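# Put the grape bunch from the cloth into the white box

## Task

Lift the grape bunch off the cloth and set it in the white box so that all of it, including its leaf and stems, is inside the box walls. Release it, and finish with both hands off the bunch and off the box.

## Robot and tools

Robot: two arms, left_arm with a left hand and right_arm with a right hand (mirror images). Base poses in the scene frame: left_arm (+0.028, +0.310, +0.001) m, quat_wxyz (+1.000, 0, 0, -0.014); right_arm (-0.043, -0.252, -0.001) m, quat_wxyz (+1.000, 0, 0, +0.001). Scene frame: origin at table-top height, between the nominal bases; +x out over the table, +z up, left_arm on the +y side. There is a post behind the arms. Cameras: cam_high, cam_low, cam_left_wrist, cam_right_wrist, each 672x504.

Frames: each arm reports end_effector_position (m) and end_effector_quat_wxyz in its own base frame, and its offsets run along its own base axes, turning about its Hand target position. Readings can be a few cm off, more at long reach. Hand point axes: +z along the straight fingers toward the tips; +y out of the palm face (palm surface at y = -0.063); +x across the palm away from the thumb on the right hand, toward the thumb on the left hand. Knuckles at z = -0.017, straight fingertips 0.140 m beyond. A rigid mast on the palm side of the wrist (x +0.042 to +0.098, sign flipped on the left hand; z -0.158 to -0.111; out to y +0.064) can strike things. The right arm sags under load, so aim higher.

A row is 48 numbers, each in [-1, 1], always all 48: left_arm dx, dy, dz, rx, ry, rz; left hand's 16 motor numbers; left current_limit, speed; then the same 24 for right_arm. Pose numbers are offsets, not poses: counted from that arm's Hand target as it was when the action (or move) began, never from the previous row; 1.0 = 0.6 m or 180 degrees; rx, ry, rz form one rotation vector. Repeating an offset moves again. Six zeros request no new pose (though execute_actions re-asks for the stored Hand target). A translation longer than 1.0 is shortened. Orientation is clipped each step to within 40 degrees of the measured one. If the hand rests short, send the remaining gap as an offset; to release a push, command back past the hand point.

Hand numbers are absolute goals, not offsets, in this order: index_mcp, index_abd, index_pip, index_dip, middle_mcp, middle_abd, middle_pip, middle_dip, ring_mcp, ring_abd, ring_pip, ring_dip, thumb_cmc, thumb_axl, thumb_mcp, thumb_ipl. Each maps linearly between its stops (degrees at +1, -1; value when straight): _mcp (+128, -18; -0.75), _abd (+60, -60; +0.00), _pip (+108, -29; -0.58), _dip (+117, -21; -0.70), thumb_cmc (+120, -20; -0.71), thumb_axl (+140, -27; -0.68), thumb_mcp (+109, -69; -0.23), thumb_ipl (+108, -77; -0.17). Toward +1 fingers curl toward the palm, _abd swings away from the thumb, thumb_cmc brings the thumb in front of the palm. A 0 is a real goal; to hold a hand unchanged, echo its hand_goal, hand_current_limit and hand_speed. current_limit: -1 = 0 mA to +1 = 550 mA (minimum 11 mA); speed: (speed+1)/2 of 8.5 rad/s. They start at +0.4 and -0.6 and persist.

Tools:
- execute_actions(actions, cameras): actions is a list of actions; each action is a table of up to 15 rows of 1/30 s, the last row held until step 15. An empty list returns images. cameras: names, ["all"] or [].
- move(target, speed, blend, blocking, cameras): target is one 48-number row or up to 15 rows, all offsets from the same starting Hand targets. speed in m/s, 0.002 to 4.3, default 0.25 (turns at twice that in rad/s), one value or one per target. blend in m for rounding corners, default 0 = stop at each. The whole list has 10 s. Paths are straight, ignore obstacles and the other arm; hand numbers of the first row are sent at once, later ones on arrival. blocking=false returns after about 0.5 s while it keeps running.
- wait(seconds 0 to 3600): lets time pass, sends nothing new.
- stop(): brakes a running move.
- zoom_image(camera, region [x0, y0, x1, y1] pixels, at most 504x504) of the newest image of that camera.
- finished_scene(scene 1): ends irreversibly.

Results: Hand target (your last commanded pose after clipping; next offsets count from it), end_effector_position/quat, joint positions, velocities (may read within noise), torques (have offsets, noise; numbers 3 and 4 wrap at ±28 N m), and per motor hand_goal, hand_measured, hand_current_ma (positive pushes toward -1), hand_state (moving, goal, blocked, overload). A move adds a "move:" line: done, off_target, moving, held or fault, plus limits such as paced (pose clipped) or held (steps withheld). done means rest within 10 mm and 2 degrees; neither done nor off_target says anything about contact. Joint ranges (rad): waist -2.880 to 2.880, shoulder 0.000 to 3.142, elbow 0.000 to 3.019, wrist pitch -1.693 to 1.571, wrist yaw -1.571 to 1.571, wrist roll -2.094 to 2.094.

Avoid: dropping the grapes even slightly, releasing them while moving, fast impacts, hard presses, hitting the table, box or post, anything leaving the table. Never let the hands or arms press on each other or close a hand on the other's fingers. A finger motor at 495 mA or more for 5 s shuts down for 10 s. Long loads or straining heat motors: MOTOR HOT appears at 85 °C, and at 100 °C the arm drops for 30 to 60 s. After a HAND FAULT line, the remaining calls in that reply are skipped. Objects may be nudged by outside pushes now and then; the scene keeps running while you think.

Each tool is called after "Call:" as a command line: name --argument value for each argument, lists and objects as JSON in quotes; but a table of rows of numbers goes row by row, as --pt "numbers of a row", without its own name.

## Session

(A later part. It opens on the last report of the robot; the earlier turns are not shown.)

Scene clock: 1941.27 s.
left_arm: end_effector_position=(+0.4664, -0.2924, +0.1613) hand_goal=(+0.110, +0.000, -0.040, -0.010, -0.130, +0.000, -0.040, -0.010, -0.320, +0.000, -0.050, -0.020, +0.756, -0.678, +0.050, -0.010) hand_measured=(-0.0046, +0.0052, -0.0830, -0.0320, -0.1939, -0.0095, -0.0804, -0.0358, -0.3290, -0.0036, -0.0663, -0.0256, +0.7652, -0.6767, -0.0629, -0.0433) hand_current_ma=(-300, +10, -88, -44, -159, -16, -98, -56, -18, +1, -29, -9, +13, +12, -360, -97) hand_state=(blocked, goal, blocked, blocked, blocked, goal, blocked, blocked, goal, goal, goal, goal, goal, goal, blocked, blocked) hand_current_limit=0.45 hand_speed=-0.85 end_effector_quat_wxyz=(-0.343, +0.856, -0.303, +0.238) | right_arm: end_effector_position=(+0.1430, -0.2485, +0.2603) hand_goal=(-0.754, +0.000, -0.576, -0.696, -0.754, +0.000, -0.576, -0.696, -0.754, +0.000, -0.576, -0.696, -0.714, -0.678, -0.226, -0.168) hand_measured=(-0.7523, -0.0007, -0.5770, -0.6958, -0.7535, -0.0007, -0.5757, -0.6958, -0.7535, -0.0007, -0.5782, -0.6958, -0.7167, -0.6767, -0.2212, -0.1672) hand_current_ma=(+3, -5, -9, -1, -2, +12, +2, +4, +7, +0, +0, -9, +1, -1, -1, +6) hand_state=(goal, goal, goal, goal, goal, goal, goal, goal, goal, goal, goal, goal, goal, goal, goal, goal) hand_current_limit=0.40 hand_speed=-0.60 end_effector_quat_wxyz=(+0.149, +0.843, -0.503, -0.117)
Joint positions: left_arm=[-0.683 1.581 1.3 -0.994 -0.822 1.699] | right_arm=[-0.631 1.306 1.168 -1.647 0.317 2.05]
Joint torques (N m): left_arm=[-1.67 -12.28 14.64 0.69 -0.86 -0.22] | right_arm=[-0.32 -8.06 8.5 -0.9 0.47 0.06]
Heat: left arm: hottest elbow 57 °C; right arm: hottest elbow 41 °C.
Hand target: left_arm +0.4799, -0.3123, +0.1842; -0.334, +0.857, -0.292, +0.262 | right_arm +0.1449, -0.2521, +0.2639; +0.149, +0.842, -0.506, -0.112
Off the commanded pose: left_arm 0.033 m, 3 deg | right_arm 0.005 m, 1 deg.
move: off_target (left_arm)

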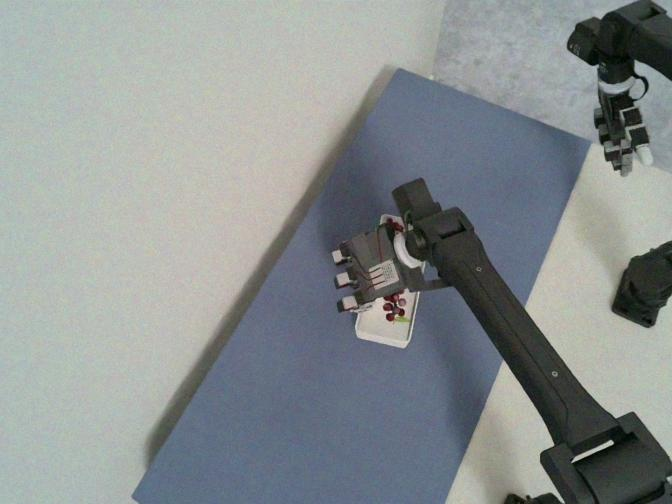

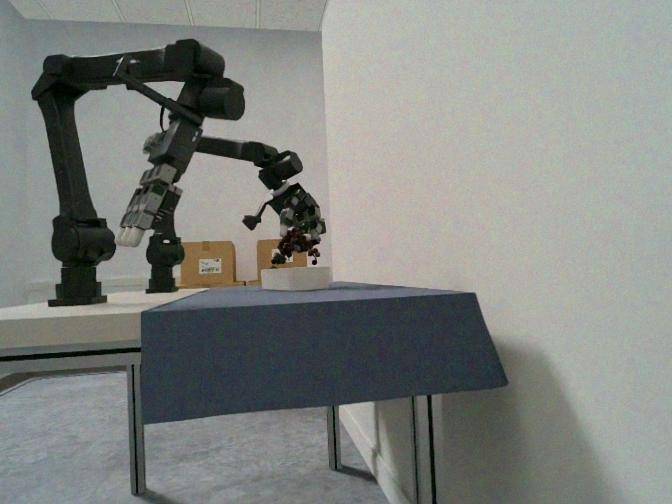

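Call:
move --pt "0.0 -0.015 -0.075 0 0 0 0.11 0 -0.04 -0.01 -0.13 0 -0.04 -0.01 -0.32 0 -0.05 -0.02 0.757 -0.678 0.05 -0.01 0.45 -0.85 0 0 0 0 0 0 -0.754 0 -0.576 -0.696 -0.754 0 -0.576 -0.696 -0.754 0 -0.576 -0.696 -0.714 -0.678 -0.226 -0.168 0.4 -0.6" --speed 0.07 --cameras '["cam_high","cam_low"]'

Call:
zoom_image --camera "cam_high" --region '[320, 200, 480, 360]'

Call:
zoom_image --camera "cam_low" --region '[245, 215, 345, 305]'

Scene clock: 1957.10 s.
left_arm: end_effector_position=(+0.4781, -0.3111, +0.1385) hand_goal=(+0.110, +0.000, -0.040, -0.010, -0.130, +0.000, -0.040, -0.010, -0.320, +0.000, -0.050, -0.020, +0.756, -0.678, +0.050, -0.010) hand_measured=(-0.0046, +0.0037, -0.0804, -0.0320, -0.1939, -0.0095, -0.0791, -0.0358, -0.3290, -0.0021, -0.0663, -0.0269, +0.7639, -0.6746, -0.0639, -0.0423) hand_current_ma=(-297, +1, -87, -42, -162, -24, -96, -60, -24, +8, -33, -12, +18, +17, -360, -98) hand_state=(blocked, goal, blocked, blocked, blocked, goal, blocked, blocked, goal, goal, goal, goal, goal, goal, blocked, blocked) hand_current_limit=0.45 hand_speed=-0.85 end_effector_quat_wxyz=(-0.339, +0.857, -0.297, +0.251) | right_arm: end_effector_position=(+0.1430, -0.2485, +0.2603) hand_goal=(-0.754, +0.000, -0.576, -0.696, -0.754, +0.000, -0.576, -0.696, -0.754, +0.000, -0.576, -0.696, -0.714, -0.678, -0.226, -0.168) hand_measured=(-0.7523, -0.0007, -0.5770, -0.6971, -0.7547, +0.0008, -0.5770, -0.6958, -0.7535, -0.0007, -0.5770, -0.6958, -0.7154, -0.6777, -0.2222, -0.1681) hand_current_ma=(+4, -7, -10, -3, -2, +11, +3, +5, +4, -4, +0, -7, +0, +0, -2, +1) hand_state=(goal, goal, goal, goal, goal, goal, goal, goal, goal, goal, goal, goal, goal, goal, goal, goal) hand_current_limit=0.40 hand_speed=-0.60 end_effector_quat_wxyz=(+0.149, +0.843, -0.503, -0.117)
Joint positions: left_arm=[-0.697 1.637 1.3 -0.922 -0.827 1.679] | right_arm=[-0.631 1.306 1.168 -1.647 0.317 2.05]
Joint torques (N m): left_arm=[-1.44 -12.98 9.95 1.72 -0.84 -0.2] | right_arm=[-0.32 -8.06 8.49 -0.91 0.47 0.06]
Heat: left arm: hottest elbow 56 °C; right arm: hottest elbow 41 °C.
Hand target: left_arm +0.4799, -0.3213, +0.1393; -0.334, +0.857, -0.292, +0.262 | right_arm +0.1449, -0.2521, +0.2639; +0.149, +0.842, -0.506, -0.112
Off the commanded pose: left_arm 0.010 m, 1 deg | right_arm 0.005 m, 1 deg.
move: done

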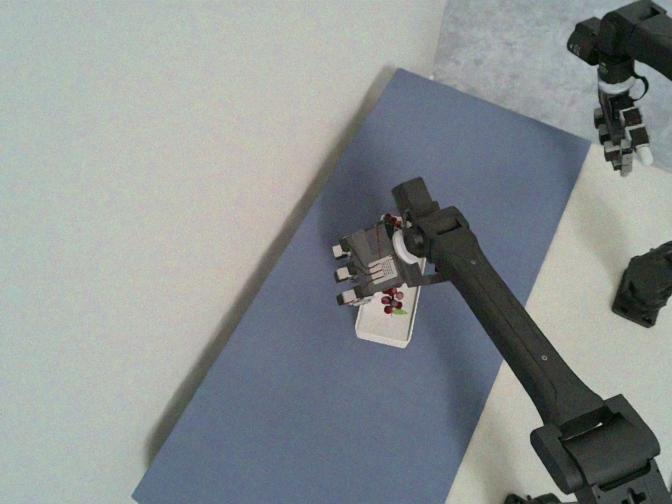

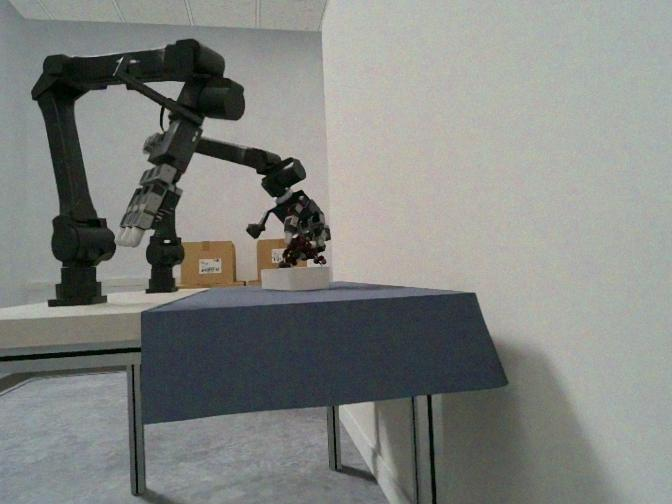

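Scaled by 3.150 from the camera's image (finer frame: 960x720).

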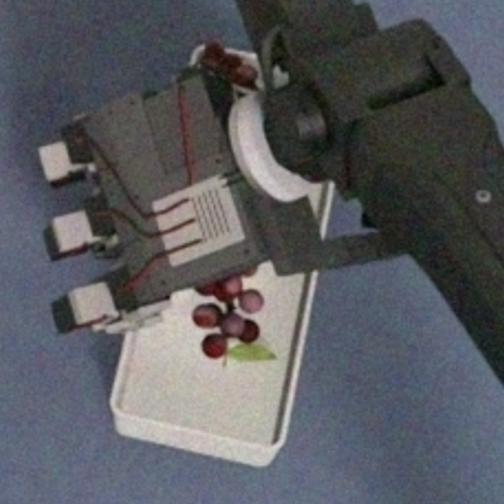

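Scaled by 5.040 from the camera's image (finer frame: 960x720).

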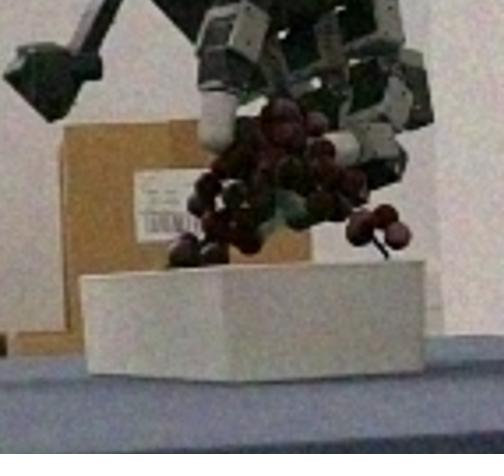

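Call:
move --pt "-0.032 0.047 -0.015 0 0 0 0.11 0 -0.04 -0.01 -0.13 0 -0.04 -0.01 -0.32 0 -0.05 -0.02 0.757 -0.678 0.05 -0.01 0.45 -0.85 0 0 0 0 0 0 -0.754 0 -0.576 -0.696 -0.754 0 -0.576 -0.696 -0.754 0 -0.576 -0.696 -0.714 -0.678 -0.226 -0.168 0.4 -0.6" --speed 0.07 --cameras '["cam_high","cam_low"]'

Call:
zoom_image --camera "cam_high" --region '[320, 200, 480, 360]'

Call:
zoom_image --camera "cam_low" --region '[245, 215, 345, 305]'

Scene clock: 1974.13 s.
left_arm: end_effector_position=(+0.4564, -0.2932, +0.1164) hand_goal=(+0.110, +0.000, -0.040, -0.010, -0.130, +0.000, -0.040, -0.010, -0.320, +0.000, -0.050, -0.020, +0.756, -0.678, +0.050, -0.010) hand_measured=(-0.0022, -0.0065, -0.0830, -0.0320, -0.1939, -0.0124, -0.0817, -0.0358, -0.3278, +0.0023, -0.0586, -0.0244, +0.7652, -0.6756, -0.0609, -0.0423) hand_current_ma=(-286, -12, -83, -45, -156, -27, -100, -50, -17, +6, -13, -16, +7, +11, -356, -96) hand_state=(blocked, goal, blocked, blocked, blocked, goal, blocked, blocked, goal, goal, goal, goal, goal, goal, blocked, blocked) hand_current_limit=0.45 hand_speed=-0.85 end_effector_quat_wxyz=(-0.339, +0.857, -0.299, +0.248) | right_arm: end_effector_position=(+0.1430, -0.2485, +0.2603) hand_goal=(-0.754, +0.000, -0.576, -0.696, -0.754, +0.000, -0.576, -0.696, -0.754, +0.000, -0.576, -0.696, -0.714, -0.678, -0.226, -0.168) hand_measured=(-0.7535, -0.0007, -0.5770, -0.6945, -0.7547, -0.0007, -0.5770, -0.6958, -0.7535, -0.0021, -0.5770, -0.6958, -0.7154, -0.6767, -0.2212, -0.1681) hand_current_ma=(+3, -13, -7, -2, -1, +13, +3, +5, +6, +3, +4, -8, +3, -4, +7, +4) hand_state=(goal, goal, goal, goal, goal, goal, goal, goal, goal, goal, goal, goal, goal, goal, goal, goal) hand_current_limit=0.40 hand_speed=-0.60 end_effector_quat_wxyz=(+0.149, +0.843, -0.503, -0.117)
Joint positions: left_arm=[-0.697 1.593 1.186 -0.859 -0.826 1.679] | right_arm=[-0.631 1.306 1.168 -1.647 0.317 2.05]
Joint torques (N m): left_arm=[0.15 -14.74 9.29 1.76 -0.67 -0.01] | right_arm=[-0.32 -8.06 8.49 -0.9 0.47 0.06]
Heat: left arm: hottest elbow 53 °C; right arm: hottest elbow 41 °C.
Hand target: left_arm +0.4606, -0.2930, +0.1302; -0.334, +0.857, -0.292, +0.262 | right_arm +0.1449, -0.2521, +0.2639; +0.149, +0.842, -0.506, -0.112
Off the commanded pose: left_arm 0.015 m, 2 deg | right_arm 0.005 m, 1 deg.
move: off_target (left_arm)

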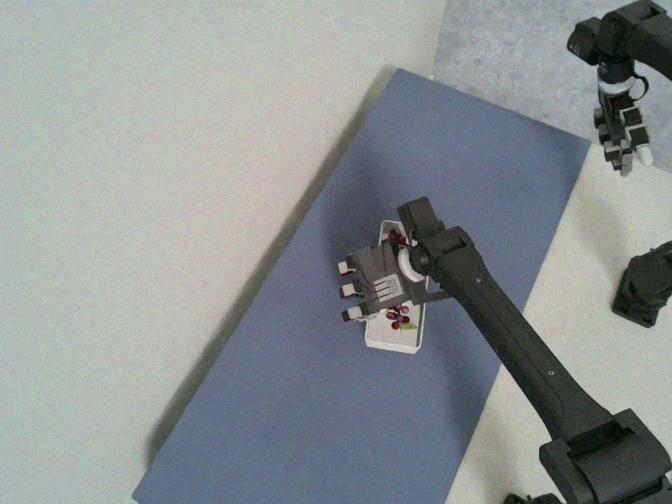

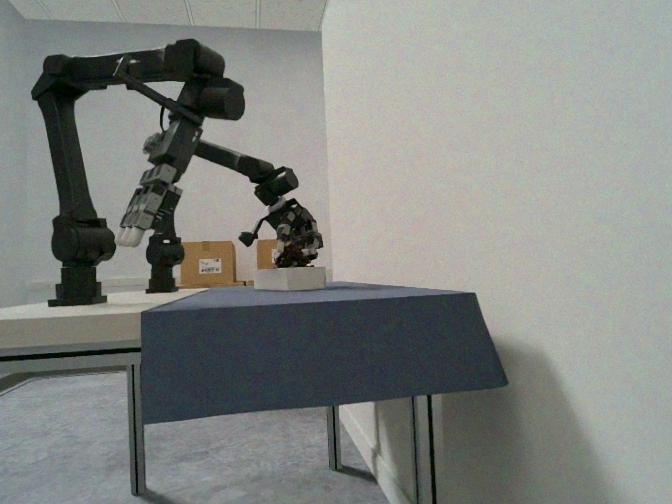

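Scaled by 3.150 from the camera's image (finer frame: 960x720).

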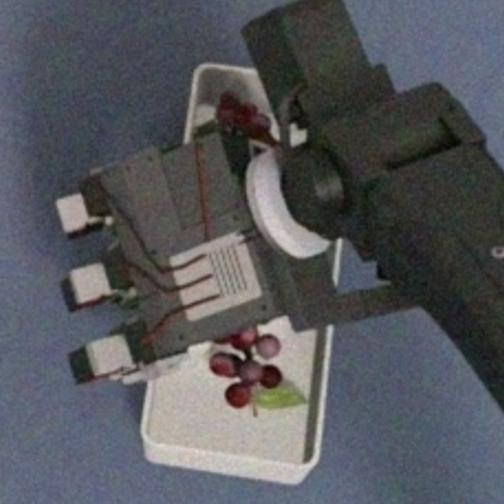

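Scaled by 5.040 from the camera's image (finer frame: 960x720).

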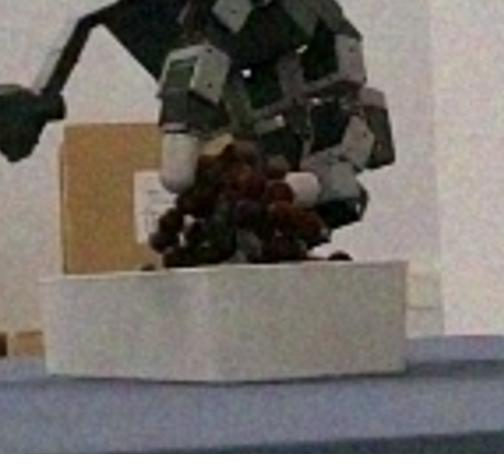

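Call:
move --pt "-0.045 -0.018 0.012 0 0 0 0.11 0 -0.04 -0.01 -0.13 0 -0.04 -0.01 -0.32 0 -0.05 -0.02 0.757 -0.678 0.05 -0.01 0.45 -0.85 0 0 0 0 0 0 -0.754 0 -0.576 -0.696 -0.754 0 -0.576 -0.696 -0.754 0 -0.576 -0.696 -0.714 -0.678 -0.226 -0.168 0.4 -0.6" --speed 0.07 --cameras '["cam_high","cam_low"]'

Call:
zoom_image --camera "cam_high" --region '[320, 200, 480, 360]'

Call:
zoom_image --camera "cam_low" --region '[245, 215, 345, 305]'

Scene clock: 2044.53 s.
left_arm: end_effector_position=(+0.4358, -0.3008, +0.1251) hand_goal=(+0.110, +0.000, -0.040, -0.010, -0.130, +0.000, -0.040, -0.010, -0.320, +0.000, -0.050, -0.020, +0.756, -0.678, +0.050, -0.010) hand_measured=(-0.0022, -0.0051, -0.0830, -0.0333, -0.1927, -0.0109, -0.0791, -0.0358, -0.3278, +0.0023, -0.0599, -0.0218, +0.7652, -0.6756, -0.0609, -0.0433) hand_current_ma=(-291, -8, -91, -48, -161, -18, -98, -60, -19, +8, -23, -1, +14, +9, -351, -93) hand_state=(blocked, goal, blocked, blocked, blocked, goal, blocked, blocked, goal, goal, goal, goal, goal, goal, blocked, blocked) hand_current_limit=0.45 hand_speed=-0.85 end_effector_quat_wxyz=(-0.339, +0.856, -0.300, +0.251) | right_arm: end_effector_position=(+0.1430, -0.2485, +0.2603) hand_goal=(-0.754, +0.000, -0.576, -0.696, -0.754, +0.000, -0.576, -0.696, -0.754, +0.000, -0.576, -0.696, -0.714, -0.678, -0.226, -0.168) hand_measured=(-0.7535, -0.0007, -0.5770, -0.6958, -0.7535, -0.0007, -0.5770, -0.6958, -0.7535, -0.0007, -0.5770, -0.6958, -0.7167, -0.6777, -0.2212, -0.1672) hand_current_ma=(+3, -10, -11, -4, -4, +7, +3, +6, +6, +0, +1, +2, +3, -3, +1, +2) hand_state=(goal, goal, goal, goal, goal, goal, goal, goal, goal, goal, goal, goal, goal, goal, goal, goal) hand_current_limit=0.40 hand_speed=-0.60 end_effector_quat_wxyz=(+0.149, +0.843, -0.503, -0.117)
Joint positions: left_arm=[-0.739 1.561 1.173 -0.913 -0.838 1.628] | right_arm=[-0.631 1.306 1.168 -1.647 0.317 2.05]
Joint torques (N m): left_arm=[-1.03 -14.1 9.33 0.58 -0.85 -0.21] | right_arm=[-0.26 -8.06 8.49 -0.91 0.47 0.06]
Heat: left arm: hottest elbow 50 °C; right arm: hottest elbow 41 °C.
Hand target: left_arm +0.4337, -0.3039, +0.1376; -0.334, +0.857, -0.292, +0.262 | right_arm +0.1449, -0.2521, +0.2639; +0.149, +0.842, -0.506, -0.112
Off the commanded pose: left_arm 0.013 m, 2 deg | right_arm 0.005 m, 1 deg.
move: off_target (left_arm)

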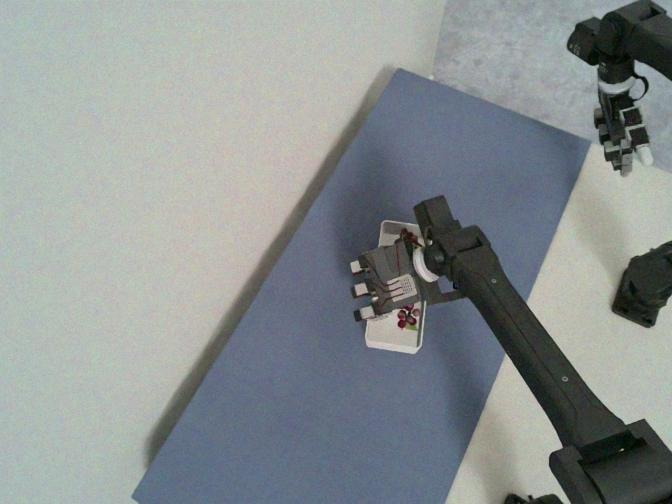

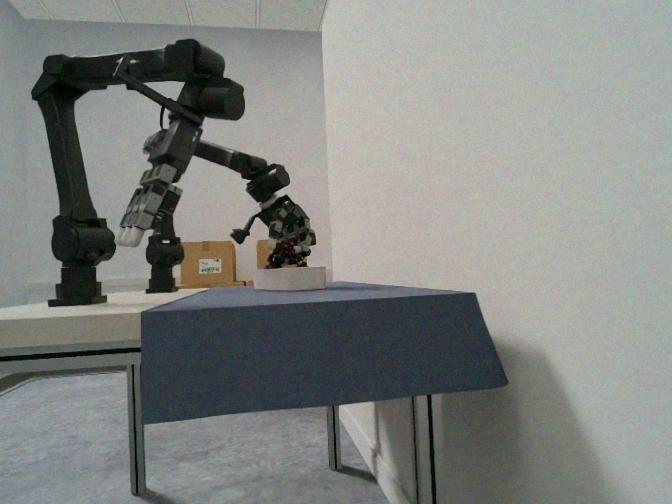

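Scaled by 3.150 from the camera's image (finer frame: 960x720).

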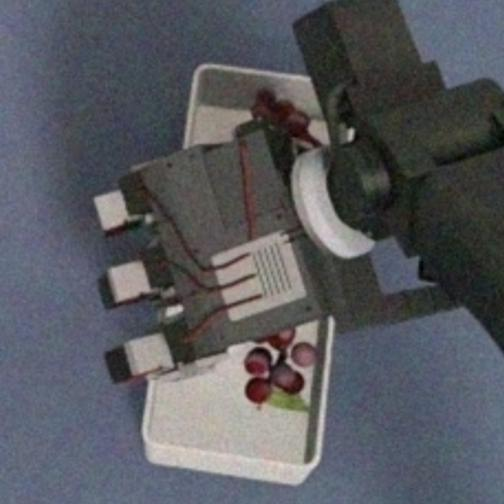

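Scaled by 5.040 from the camera's image (finer frame: 960x720).

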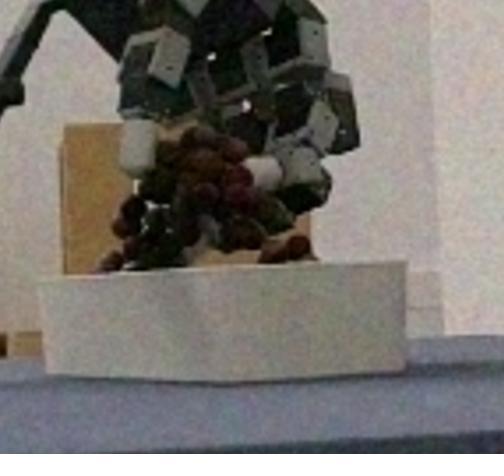

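Call:
move --pt "-0.014 -0.003 -0.045 0 0 0 0.11 0 -0.04 -0.01 -0.13 0 -0.04 -0.01 -0.32 0 -0.05 -0.02 0.757 -0.678 0.05 -0.01 0.45 -0.85 0 0 0 0 0 0 -0.754 0 -0.576 -0.696 -0.754 0 -0.576 -0.696 -0.754 0 -0.576 -0.696 -0.714 -0.678 -0.226 -0.168 0.4 -0.6" --speed 0.05 --cameras '["cam_high","cam_low"]'

Call:
zoom_image --camera "cam_high" --region '[320, 200, 480, 360]'

Call:
zoom_image --camera "cam_low" --region '[245, 215, 345, 305]'

Scene clock: 2055.63 s.
left_arm: end_effector_position=(+0.4278, -0.2968, +0.1093) hand_goal=(+0.110, +0.000, -0.040, -0.010, -0.130, +0.000, -0.040, -0.010, -0.320, +0.000, -0.050, -0.020, +0.756, -0.678, +0.050, -0.010) hand_measured=(+0.0003, -0.0139, -0.0817, -0.0320, -0.1915, -0.0109, -0.0804, -0.0345, -0.3290, +0.0066, -0.0547, -0.0218, +0.7677, -0.6746, -0.0599, -0.0423) hand_current_ma=(-279, -16, -90, -45, -158, -22, -105, -57, -19, +6, -5, -3, +20, +17, -354, -94) hand_state=(blocked, goal, blocked, blocked, blocked, goal, blocked, blocked, goal, goal, goal, goal, goal, goal, blocked, blocked) hand_current_limit=0.45 hand_speed=-0.85 end_effector_quat_wxyz=(-0.343, +0.855, -0.297, +0.251) | right_arm: end_effector_position=(+0.1430, -0.2485, +0.2603) hand_goal=(-0.754, +0.000, -0.576, -0.696, -0.754, +0.000, -0.576, -0.696, -0.754, +0.000, -0.576, -0.696, -0.714, -0.678, -0.226, -0.168) hand_measured=(-0.7523, +0.0008, -0.5770, -0.6971, -0.7535, +0.0008, -0.5770, -0.6958, -0.7535, +0.0008, -0.5757, -0.6958, -0.7154, -0.6767, -0.2212, -0.1681) hand_current_ma=(+3, -10, -15, -4, +3, +8, +3, +8, +7, +1, +6, -11, -1, -2, +0, +2) hand_state=(goal, goal, goal, goal, goal, goal, goal, goal, goal, goal, goal, goal, goal, goal, goal, goal) hand_current_limit=0.40 hand_speed=-0.60 end_effector_quat_wxyz=(+0.149, +0.843, -0.503, -0.117)
Joint positions: left_arm=[-0.748 1.561 1.127 -0.882 -0.85 1.607] | right_arm=[-0.631 1.306 1.168 -1.647 0.317 2.05]
Joint torques (N m): left_arm=[-1.55 -12.51 8.51 1.63 -0.54 -0.25] | right_arm=[-0.32 -8.06 8.5 -0.9 0.47 0.06]
Heat: left arm: hottest elbow 49 °C; right arm: hottest elbow 41 °C.
Hand target: left_arm +0.4252, -0.3057, +0.1105; -0.334, +0.857, -0.292, +0.262 | right_arm +0.1449, -0.2521, +0.2639; +0.149, +0.842, -0.506, -0.112
Off the commanded pose: left_arm 0.009 m, 2 deg | right_arm 0.005 m, 1 deg.
move: done

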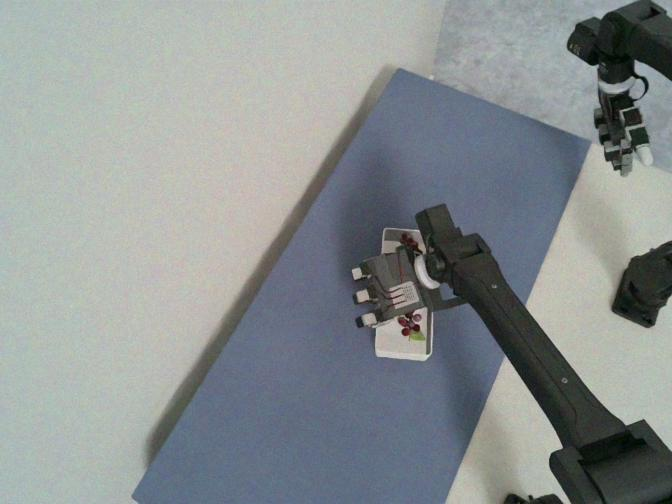

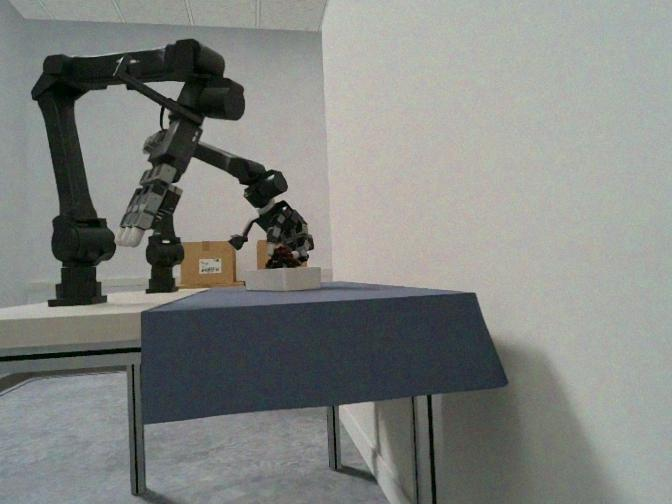

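Scaled by 3.150 from the camera's image (finer frame: 960x720).

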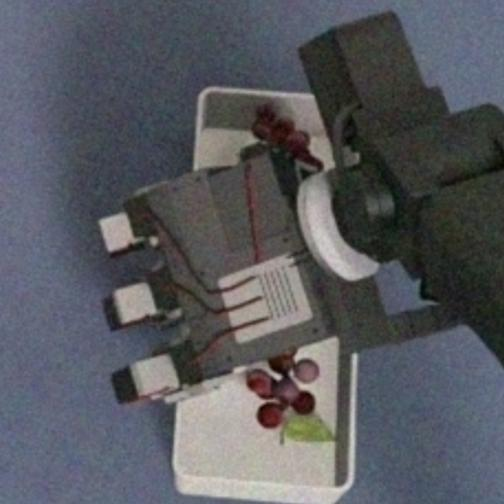

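Scaled by 5.040 from the camera's image (finer frame: 960x720).

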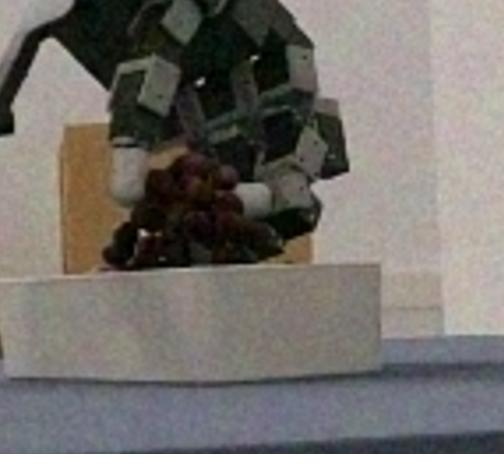

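Call:
move --pt "0 0 -0.01 0 0 0 0.11 0 -0.04 -0.01 -0.13 0 -0.04 -0.01 -0.6 0 0.25 -0.02 0.757 -0.678 0.05 -0.01 0.45 -0.95 0 0 0 0 0 0 -0.754 0 -0.576 -0.696 -0.754 0 -0.576 -0.696 -0.754 0 -0.576 -0.696 -0.714 -0.678 -0.226 -0.168 0.4 -0.6" --speed 0.05 --cameras '["cam_high","cam_low"]'

Call:
zoom_image --camera "cam_high" --region '[320, 200, 480, 360]'

Call:
zoom_image --camera "cam_low" --region '[245, 215, 345, 305]'

Scene clock: 2114.80 s.
left_arm: end_effector_position=(+0.4260, -0.2974, +0.1040) hand_goal=(+0.110, +0.000, -0.040, -0.010, -0.130, +0.000, -0.040, -0.010, -0.600, +0.000, +0.250, -0.020, +0.756, -0.678, +0.050, -0.010) hand_measured=(+0.0003, -0.0124, -0.0830, -0.0307, -0.1927, -0.0095, -0.0804, -0.0358, -0.5786, +0.0066, +0.2417, -0.0218, +0.7677, -0.6746, -0.0589, -0.0423) hand_current_ma=(-287, -20, -83, -48, -156, -18, -95, -50, +50, +17, -12, -7, +18, +19, -349, -95) hand_state=(blocked, goal, blocked, blocked, blocked, goal, blocked, blocked, blocked, goal, goal, goal, goal, goal, blocked, blocked) hand_current_limit=0.45 hand_speed=-0.95 end_effector_quat_wxyz=(-0.340, +0.856, -0.295, +0.254) | right_arm: end_effector_position=(+0.1430, -0.2485, +0.2603) hand_goal=(-0.754, +0.000, -0.576, -0.696, -0.754, +0.000, -0.576, -0.696, -0.754, +0.000, -0.576, -0.696, -0.714, -0.678, -0.226, -0.168) hand_measured=(-0.7523, -0.0007, -0.5770, -0.6945, -0.7535, -0.0007, -0.5770, -0.6958, -0.7535, -0.0007, -0.5770, -0.6958, -0.7154, -0.6777, -0.2212, -0.1672) hand_current_ma=(+1, -10, -12, -5, -6, +8, +8, +0, +9, +4, +2, -12, +1, -4, -1, +5) hand_state=(goal, goal, goal, goal, goal, goal, goal, goal, goal, goal, goal, goal, goal, goal, goal, goal) hand_current_limit=0.40 hand_speed=-0.60 end_effector_quat_wxyz=(+0.149, +0.843, -0.503, -0.117)
Joint positions: left_arm=[-0.75 1.561 1.111 -0.861 -0.847 1.603] | right_arm=[-0.631 1.306 1.168 -1.647 0.317 2.05]
Joint torques (N m): left_arm=[-1.26 -11.69 9.05 1.5 -0.71 -0.21] | right_arm=[-0.26 -8.12 8.5 -0.91 0.47 0.06]
Heat: left arm: hottest elbow 45 °C; right arm: hottest elbow 41 °C.
Hand target: left_arm +0.4252, -0.3056, +0.1044; -0.334, +0.857, -0.292, +0.262 | right_arm +0.1449, -0.2521, +0.2639; +0.149, +0.842, -0.506, -0.112
Off the commanded pose: left_arm 0.008 m, 1 deg | right_arm 0.005 m, 1 deg.
move: done

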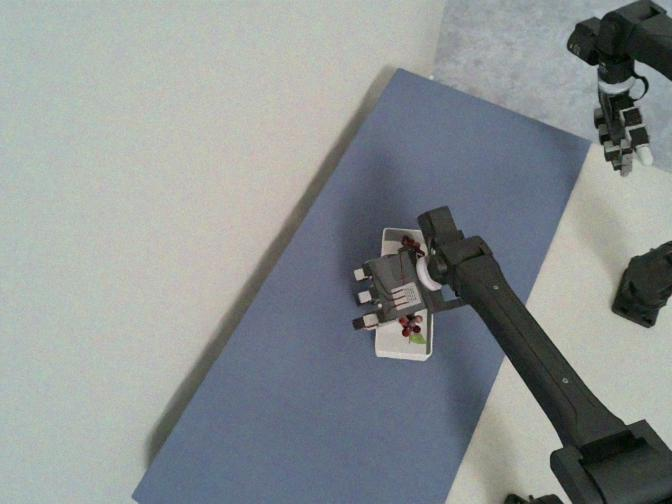

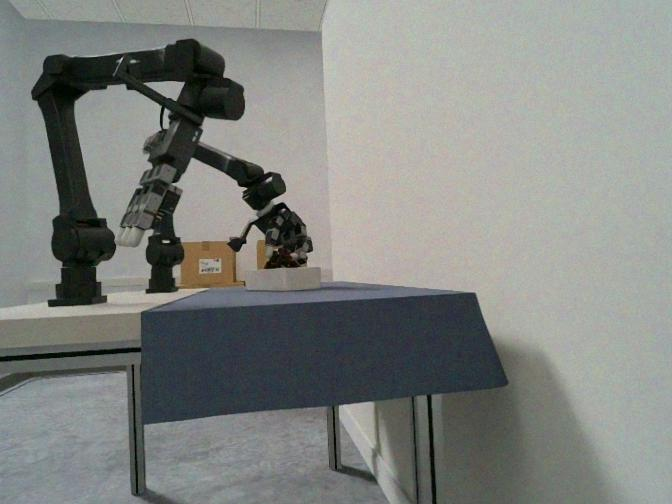

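Scaled by 3.150 from the camera's image (finer frame: 960x720).

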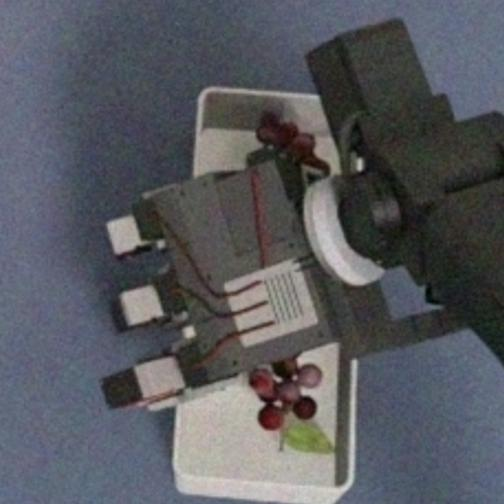

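Scaled by 5.040 from the camera's image (finer frame: 960x720).

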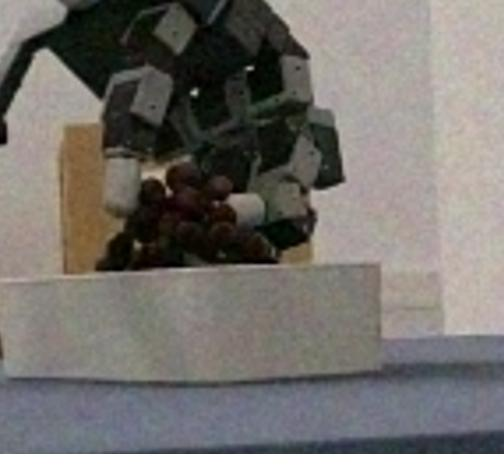

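Call:
move --pt "0 0.0 -0.013 0 0 0 0.11 0 -0.04 -0.01 -0.13 0 -0.04 -0.01 -0.9 0 0.4 -0.02 0.757 -0.678 0.05 -0.01 0.45 -0.95 0 0 0 0 0 0 -0.754 0 -0.576 -0.696 -0.754 0 -0.576 -0.696 -0.754 0 -0.576 -0.696 -0.714 -0.678 -0.226 -0.168 0.4 -0.6" --speed 0.05 --cameras '["cam_high","cam_low"]'

Call:
zoom_image --camera "cam_high" --region '[320, 200, 480, 360]'

Call:
zoom_image --camera "cam_low" --region '[245, 215, 345, 305]'

Scene clock: 2123.33 s.
left_arm: end_effector_position=(+0.4263, -0.2981, +0.1017) hand_goal=(+0.110, +0.000, -0.040, -0.010, -0.130, +0.000, -0.040, -0.010, -0.900, +0.000, +0.400, -0.020, +0.756, -0.678, +0.050, -0.010) hand_measured=(+0.0003, -0.0124, -0.0830, -0.0333, -0.1927, -0.0109, -0.0817, -0.0358, -0.8174, +0.0052, +0.4226, -0.0116, +0.7689, -0.6746, -0.0589, -0.0433) hand_current_ma=(-277, -21, -91, -46, -161, -24, -95, -52, +214, +15, +47, +21, +19, +14, -347, -91) hand_state=(blocked, goal, blocked, blocked, blocked, goal, blocked, blocked, blocked, goal, blocked, goal, goal, goal, blocked, blocked) hand_current_limit=0.45 hand_speed=-0.95 end_effector_quat_wxyz=(-0.338, +0.856, -0.294, +0.258) | right_arm: end_effector_position=(+0.1430, -0.2485, +0.2603) hand_goal=(-0.754, +0.000, -0.576, -0.696, -0.754, +0.000, -0.576, -0.696, -0.754, +0.000, -0.576, -0.696, -0.714, -0.678, -0.226, -0.168) hand_measured=(-0.7535, -0.0007, -0.5757, -0.6958, -0.7547, -0.0007, -0.5770, -0.6958, -0.7535, -0.0007, -0.5757, -0.6958, -0.7154, -0.6777, -0.2212, -0.1672) hand_current_ma=(+3, -10, -11, -3, -2, +8, +4, +6, +7, +0, +3, -10, +1, -2, +1, +4) hand_state=(goal, goal, goal, goal, goal, goal, goal, goal, goal, goal, goal, goal, goal, goal, goal, goal) hand_current_limit=0.40 hand_speed=-0.60 end_effector_quat_wxyz=(+0.149, +0.843, -0.503, -0.117)
Joint positions: left_arm=[-0.751 1.561 1.102 -0.843 -0.847 1.603] | right_arm=[-0.631 1.306 1.168 -1.647 0.317 2.05]
Joint torques (N m): left_arm=[-1.32 -11.05 8.77 1.65 -0.72 -0.21] | right_arm=[-0.32 -8.06 8.49 -0.91 0.47 0.06]
Heat: left arm: hottest elbow 45 °C; right arm: hottest elbow 41 °C.
Hand target: left_arm +0.4253, -0.3056, +0.0967; -0.334, +0.857, -0.292, +0.262 | right_arm +0.1449, -0.2521, +0.2639; +0.149, +0.842, -0.506, -0.112
Off the commanded pose: left_arm 0.009 m, 1 deg | right_arm 0.005 m, 1 deg.
move: done

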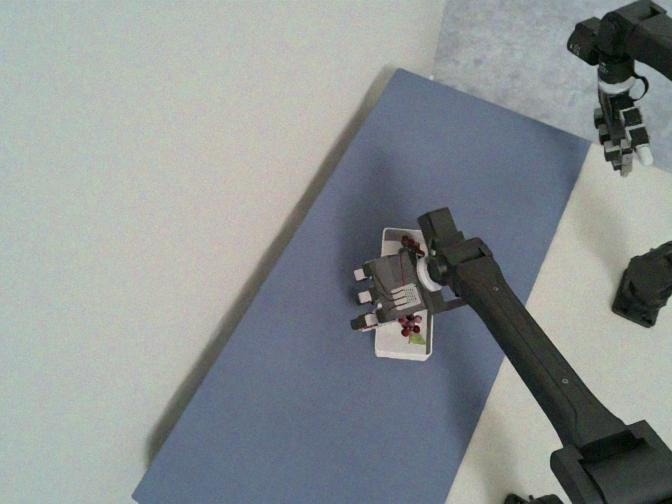

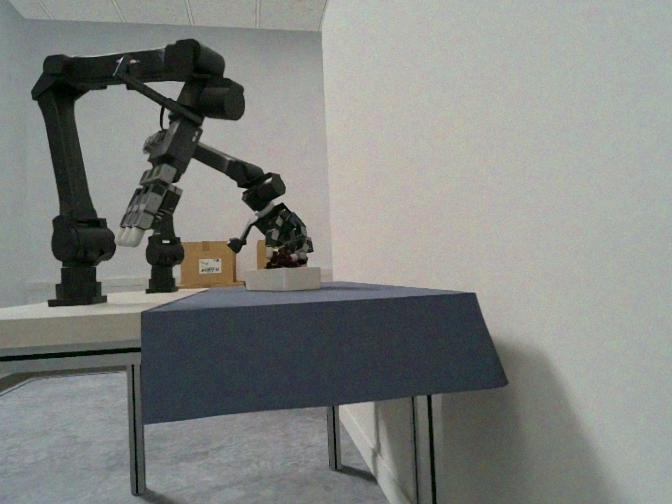

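Scaled by 3.150 from the camera's image (finer frame: 960x720).

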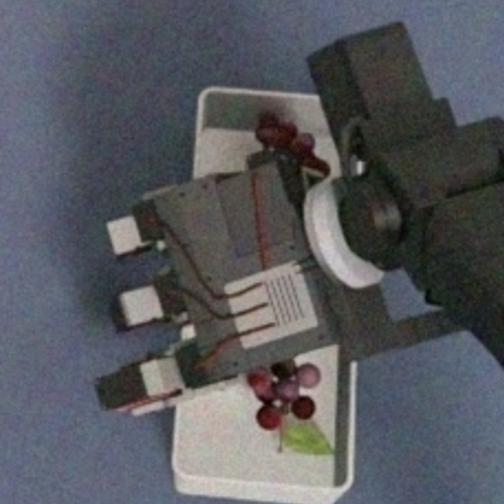

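Scaled by 5.040 from the camera's image (finer frame: 960x720).

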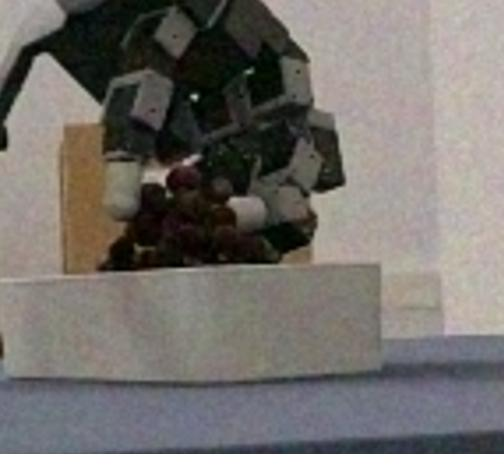

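Call:
move --pt "0 0.0 0 0 0 0 0.11 0 -0.04 -0.01 -0.45 0 0.2 -0.01 -0.8 0 0.6 -0.02 0.757 -0.678 0.05 -0.01 0.45 -0.95 0 0 0 0 0 0 -0.754 0 -0.576 -0.696 -0.754 0 -0.576 -0.696 -0.754 0 -0.576 -0.696 -0.714 -0.678 -0.226 -0.168 0.4 -0.6" --speed 0.05 --cameras '["cam_high","cam_low","cam_left_wrist"]'

Call:
zoom_image --camera "cam_high" --region '[320, 200, 480, 360]'

Call:
zoom_image --camera "cam_low" --region '[245, 215, 345, 305]'

Scene clock: 2159.00 s.
left_arm: end_effector_position=(+0.4264, -0.2982, +0.1008) hand_goal=(+0.110, +0.000, -0.040, -0.010, -0.450, +0.000, +0.200, -0.010, -0.800, +0.000, +0.600, -0.020, +0.756, -0.678, +0.050, -0.010) hand_measured=(+0.0003, -0.0139, -0.0830, -0.0269, -0.4110, -0.0095, +0.1942, -0.0205, -0.7921, +0.0052, +0.5920, -0.0142, +0.7966, -0.6662, -0.0253, -0.0414) hand_current_ma=(-286, -26, -91, -33, +90, -18, -18, -24, +13, +8, -23, +11, +91, +36, -243, -92) hand_state=(blocked, goal, blocked, goal, blocked, goal, goal, goal, goal, goal, goal, goal, blocked, goal, blocked, blocked) hand_current_limit=0.45 hand_speed=-0.95 end_effector_quat_wxyz=(-0.338, +0.856, -0.294, +0.257) | right_arm: end_effector_position=(+0.1430, -0.2485, +0.2603) hand_goal=(-0.754, +0.000, -0.576, -0.696, -0.754, +0.000, -0.576, -0.696, -0.754, +0.000, -0.576, -0.696, -0.714, -0.678, -0.226, -0.168) hand_measured=(-0.7547, -0.0007, -0.5770, -0.6971, -0.7547, -0.0007, -0.5770, -0.6958, -0.7535, +0.0008, -0.5770, -0.6958, -0.7167, -0.6777, -0.2212, -0.1681) hand_current_ma=(+4, -13, -8, -3, +2, +11, -2, +10, +9, +0, +3, -8, -2, -2, +1, +4) hand_state=(goal, goal, goal, goal, goal, goal, goal, goal, goal, goal, goal, goal, goal, goal, goal, goal) hand_current_limit=0.40 hand_speed=-0.60 end_effector_quat_wxyz=(+0.149, +0.843, -0.503, -0.117)
Joint positions: left_arm=[-0.751 1.563 1.102 -0.842 -0.847 1.602] | right_arm=[-0.631 1.306 1.168 -1.647 0.317 2.05]
Joint torques (N m): left_arm=[-1.32 -10.99 8.75 1.55 -0.74 -0.2] | right_arm=[-0.32 -8.06 8.49 -0.91 0.47 0.06]
Heat: left arm: hottest elbow 45 °C; right arm: hottest elbow 41 °C.
Hand target: left_arm +0.4253, -0.3056, +0.0966; -0.334, +0.857, -0.292, +0.262 | right_arm +0.1449, -0.2521, +0.2639; +0.149, +0.842, -0.506, -0.112
Off the commanded pose: left_arm 0.009 m, 1 deg | right_arm 0.005 m, 1 deg.
move: done

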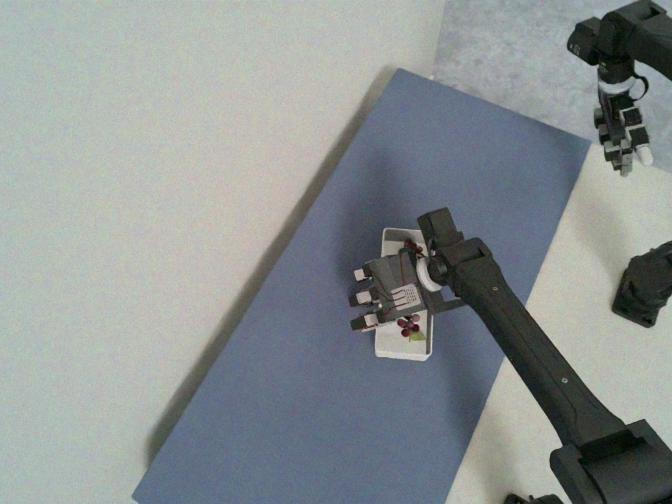

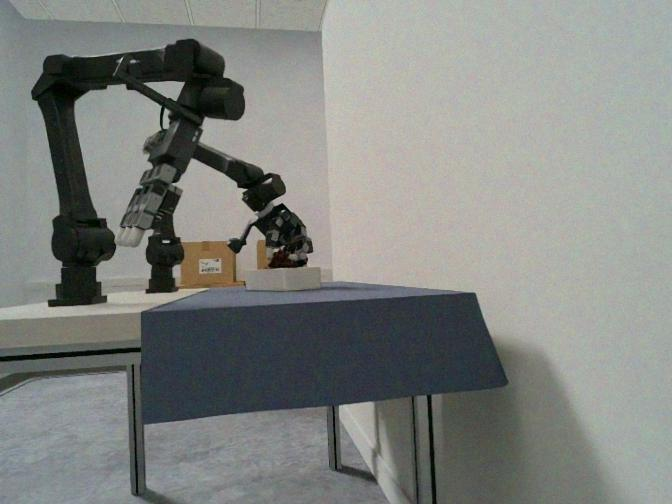

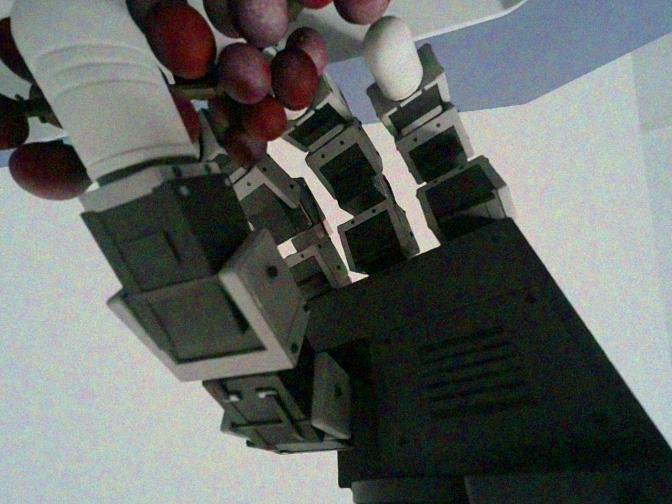

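Scaled by 3.150 from the camera's image (finer frame: 960x720).

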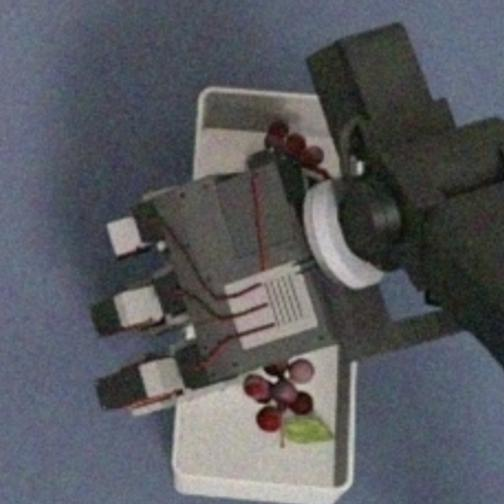

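Scaled by 5.040 from the camera's image (finer frame: 960x720).

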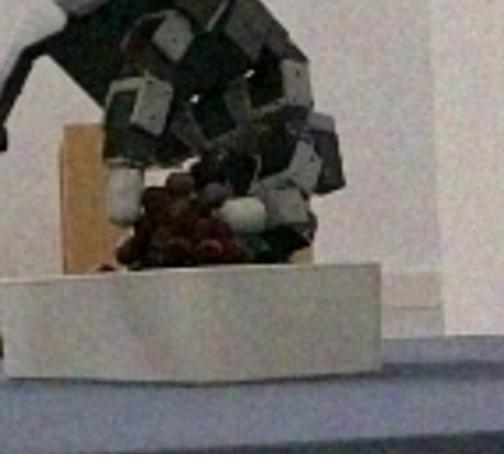

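Call:
move --pt "0 0.0 0 0 0 0 0.11 0 -0.04 -0.01 -0.8 0 0.5 -0.01 -0.95 0 0.6 -0.02 0.757 -0.678 0.05 -0.01 0.45 -0.95 0 0 0 0 0 0 -0.754 0 -0.576 -0.696 -0.754 0 -0.576 -0.696 -0.754 0 -0.576 -0.696 -0.714 -0.678 -0.226 -0.168 0.4 -0.6" --pt "-0.002 0.0 -0.022 0 0 0 0.11 0 -0.04 -0.01 -0.8 0 0.5 -0.01 -0.95 0 0.6 -0.02 0.757 -0.678 0.05 -0.01 0.45 -0.95 0 0 0 0 0 0 -0.754 0 -0.576 -0.696 -0.754 0 -0.576 -0.696 -0.754 0 -0.576 -0.696 -0.714 -0.678 -0.226 -0.168 0.4 -0.6" --speed 0.04 --cameras '["cam_high","cam_low","cam_left_wrist"]'

Call:
zoom_image --camera "cam_high" --region '[320, 200, 480, 360]'

Call:
zoom_image --camera "cam_low" --region '[245, 215, 345, 305]'

Scene clock: 2173.13 s.
left_arm: end_effector_position=(+0.4255, -0.2975, +0.0914) hand_goal=(+0.110, +0.000, -0.040, -0.010, -0.800, +0.000, +0.500, -0.010, -0.950, +0.000, +0.600, -0.020, +0.756, -0.678, +0.050, -0.010) hand_measured=(+0.0135, -0.0270, -0.0830, -0.0256, -0.7740, +0.0037, +0.4919, -0.0167, -0.9235, +0.0052, +0.6189, -0.0116, +0.8003, -0.6630, -0.0045, -0.0366) hand_current_ma=(-249, -33, -86, -34, +57, -5, -17, -11, +60, +14, +39, +11, +100, +39, -159, -81) hand_state=(blocked, blocked, blocked, goal, blocked, goal, goal, goal, blocked, goal, goal, goal, blocked, goal, blocked, blocked) hand_current_limit=0.45 hand_speed=-0.95 end_effector_quat_wxyz=(-0.339, +0.856, -0.293, +0.258) | right_arm: end_effector_position=(+0.1430, -0.2485, +0.2603) hand_goal=(-0.754, +0.000, -0.576, -0.696, -0.754, +0.000, -0.576, -0.696, -0.754, +0.000, -0.576, -0.696, -0.714, -0.678, -0.226, -0.168) hand_measured=(-0.7535, -0.0007, -0.5757, -0.6958, -0.7535, +0.0008, -0.5770, -0.6945, -0.7535, +0.0008, -0.5770, -0.6958, -0.7154, -0.6767, -0.2212, -0.1681) hand_current_ma=(+8, -10, -7, -5, -2, +8, +3, +8, +10, +0, -3, -10, +1, -3, +3, +6) hand_state=(goal, goal, goal, goal, goal, goal, goal, goal, goal, goal, goal, goal, goal, goal, goal, goal) hand_current_limit=0.40 hand_speed=-0.60 end_effector_quat_wxyz=(+0.149, +0.843, -0.503, -0.117)
Joint positions: left_arm=[-0.752 1.571 1.083 -0.813 -0.849 1.601] | right_arm=[-0.631 1.306 1.168 -1.647 0.317 2.05]
Joint torques (N m): left_arm=[-1.61 -10.52 8.53 1.8 -0.71 -0.21] | right_arm=[-0.32 -8.06 8.49 -0.91 0.47 0.06]
Heat: left arm: hottest elbow 45 °C; right arm: hottest elbow 41 °C.
Hand target: left_arm +0.4241, -0.3055, +0.0833; -0.334, +0.857, -0.292, +0.262 | right_arm +0.1449, -0.2521, +0.2639; +0.149, +0.842, -0.506, -0.112
Off the commanded pose: left_arm 0.012 m, 1 deg | right_arm 0.005 m, 1 deg.
move: off_target (left_arm)

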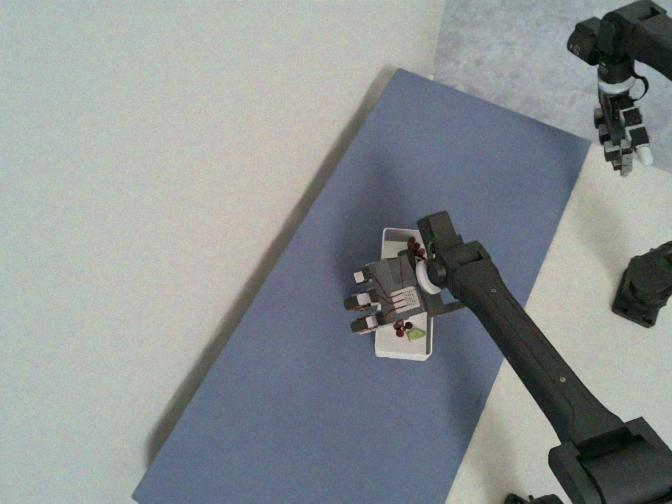

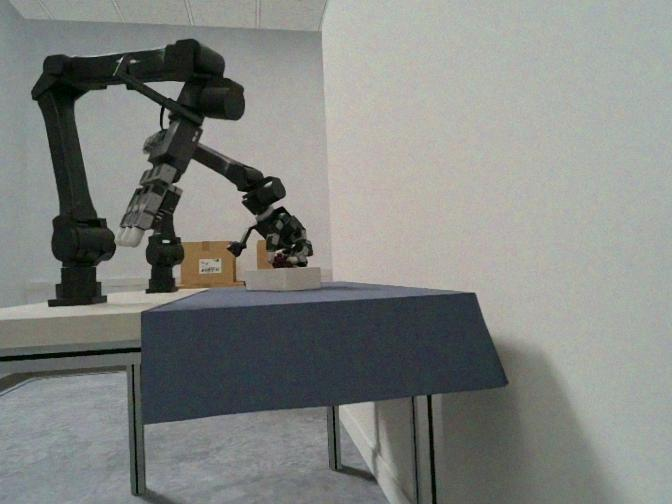

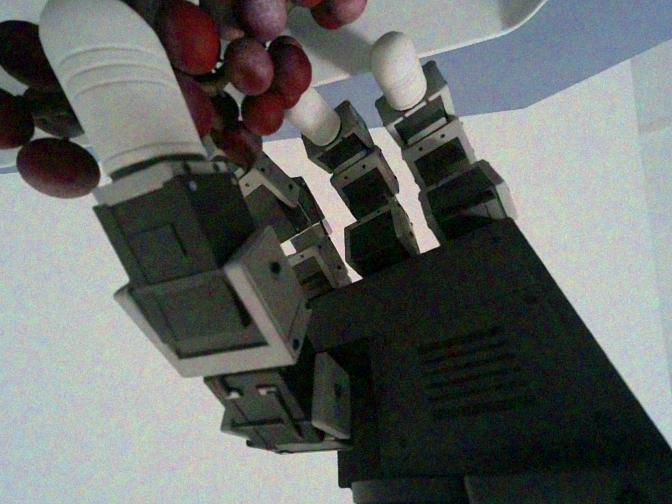

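Scaled by 3.150 from the camera's image (finer frame: 960x720).

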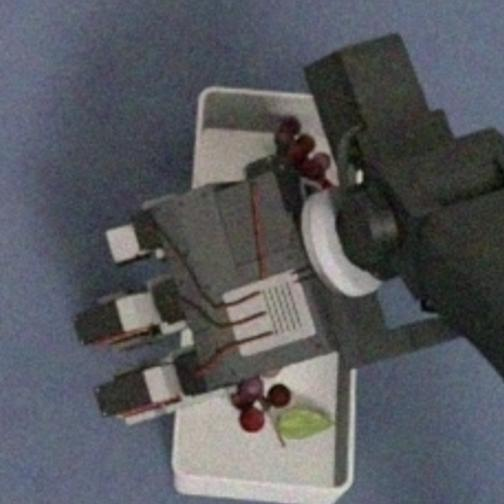

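Scaled by 5.040 from the camera's image (finer frame: 960x720).

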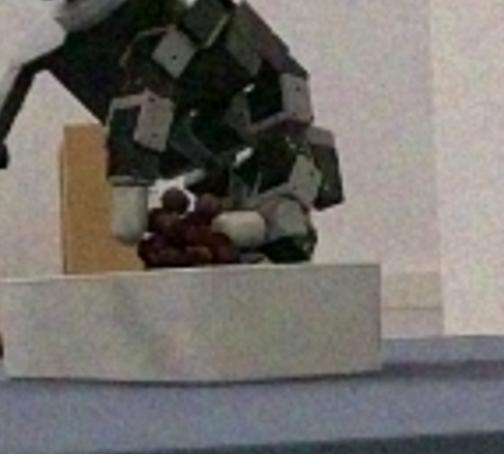

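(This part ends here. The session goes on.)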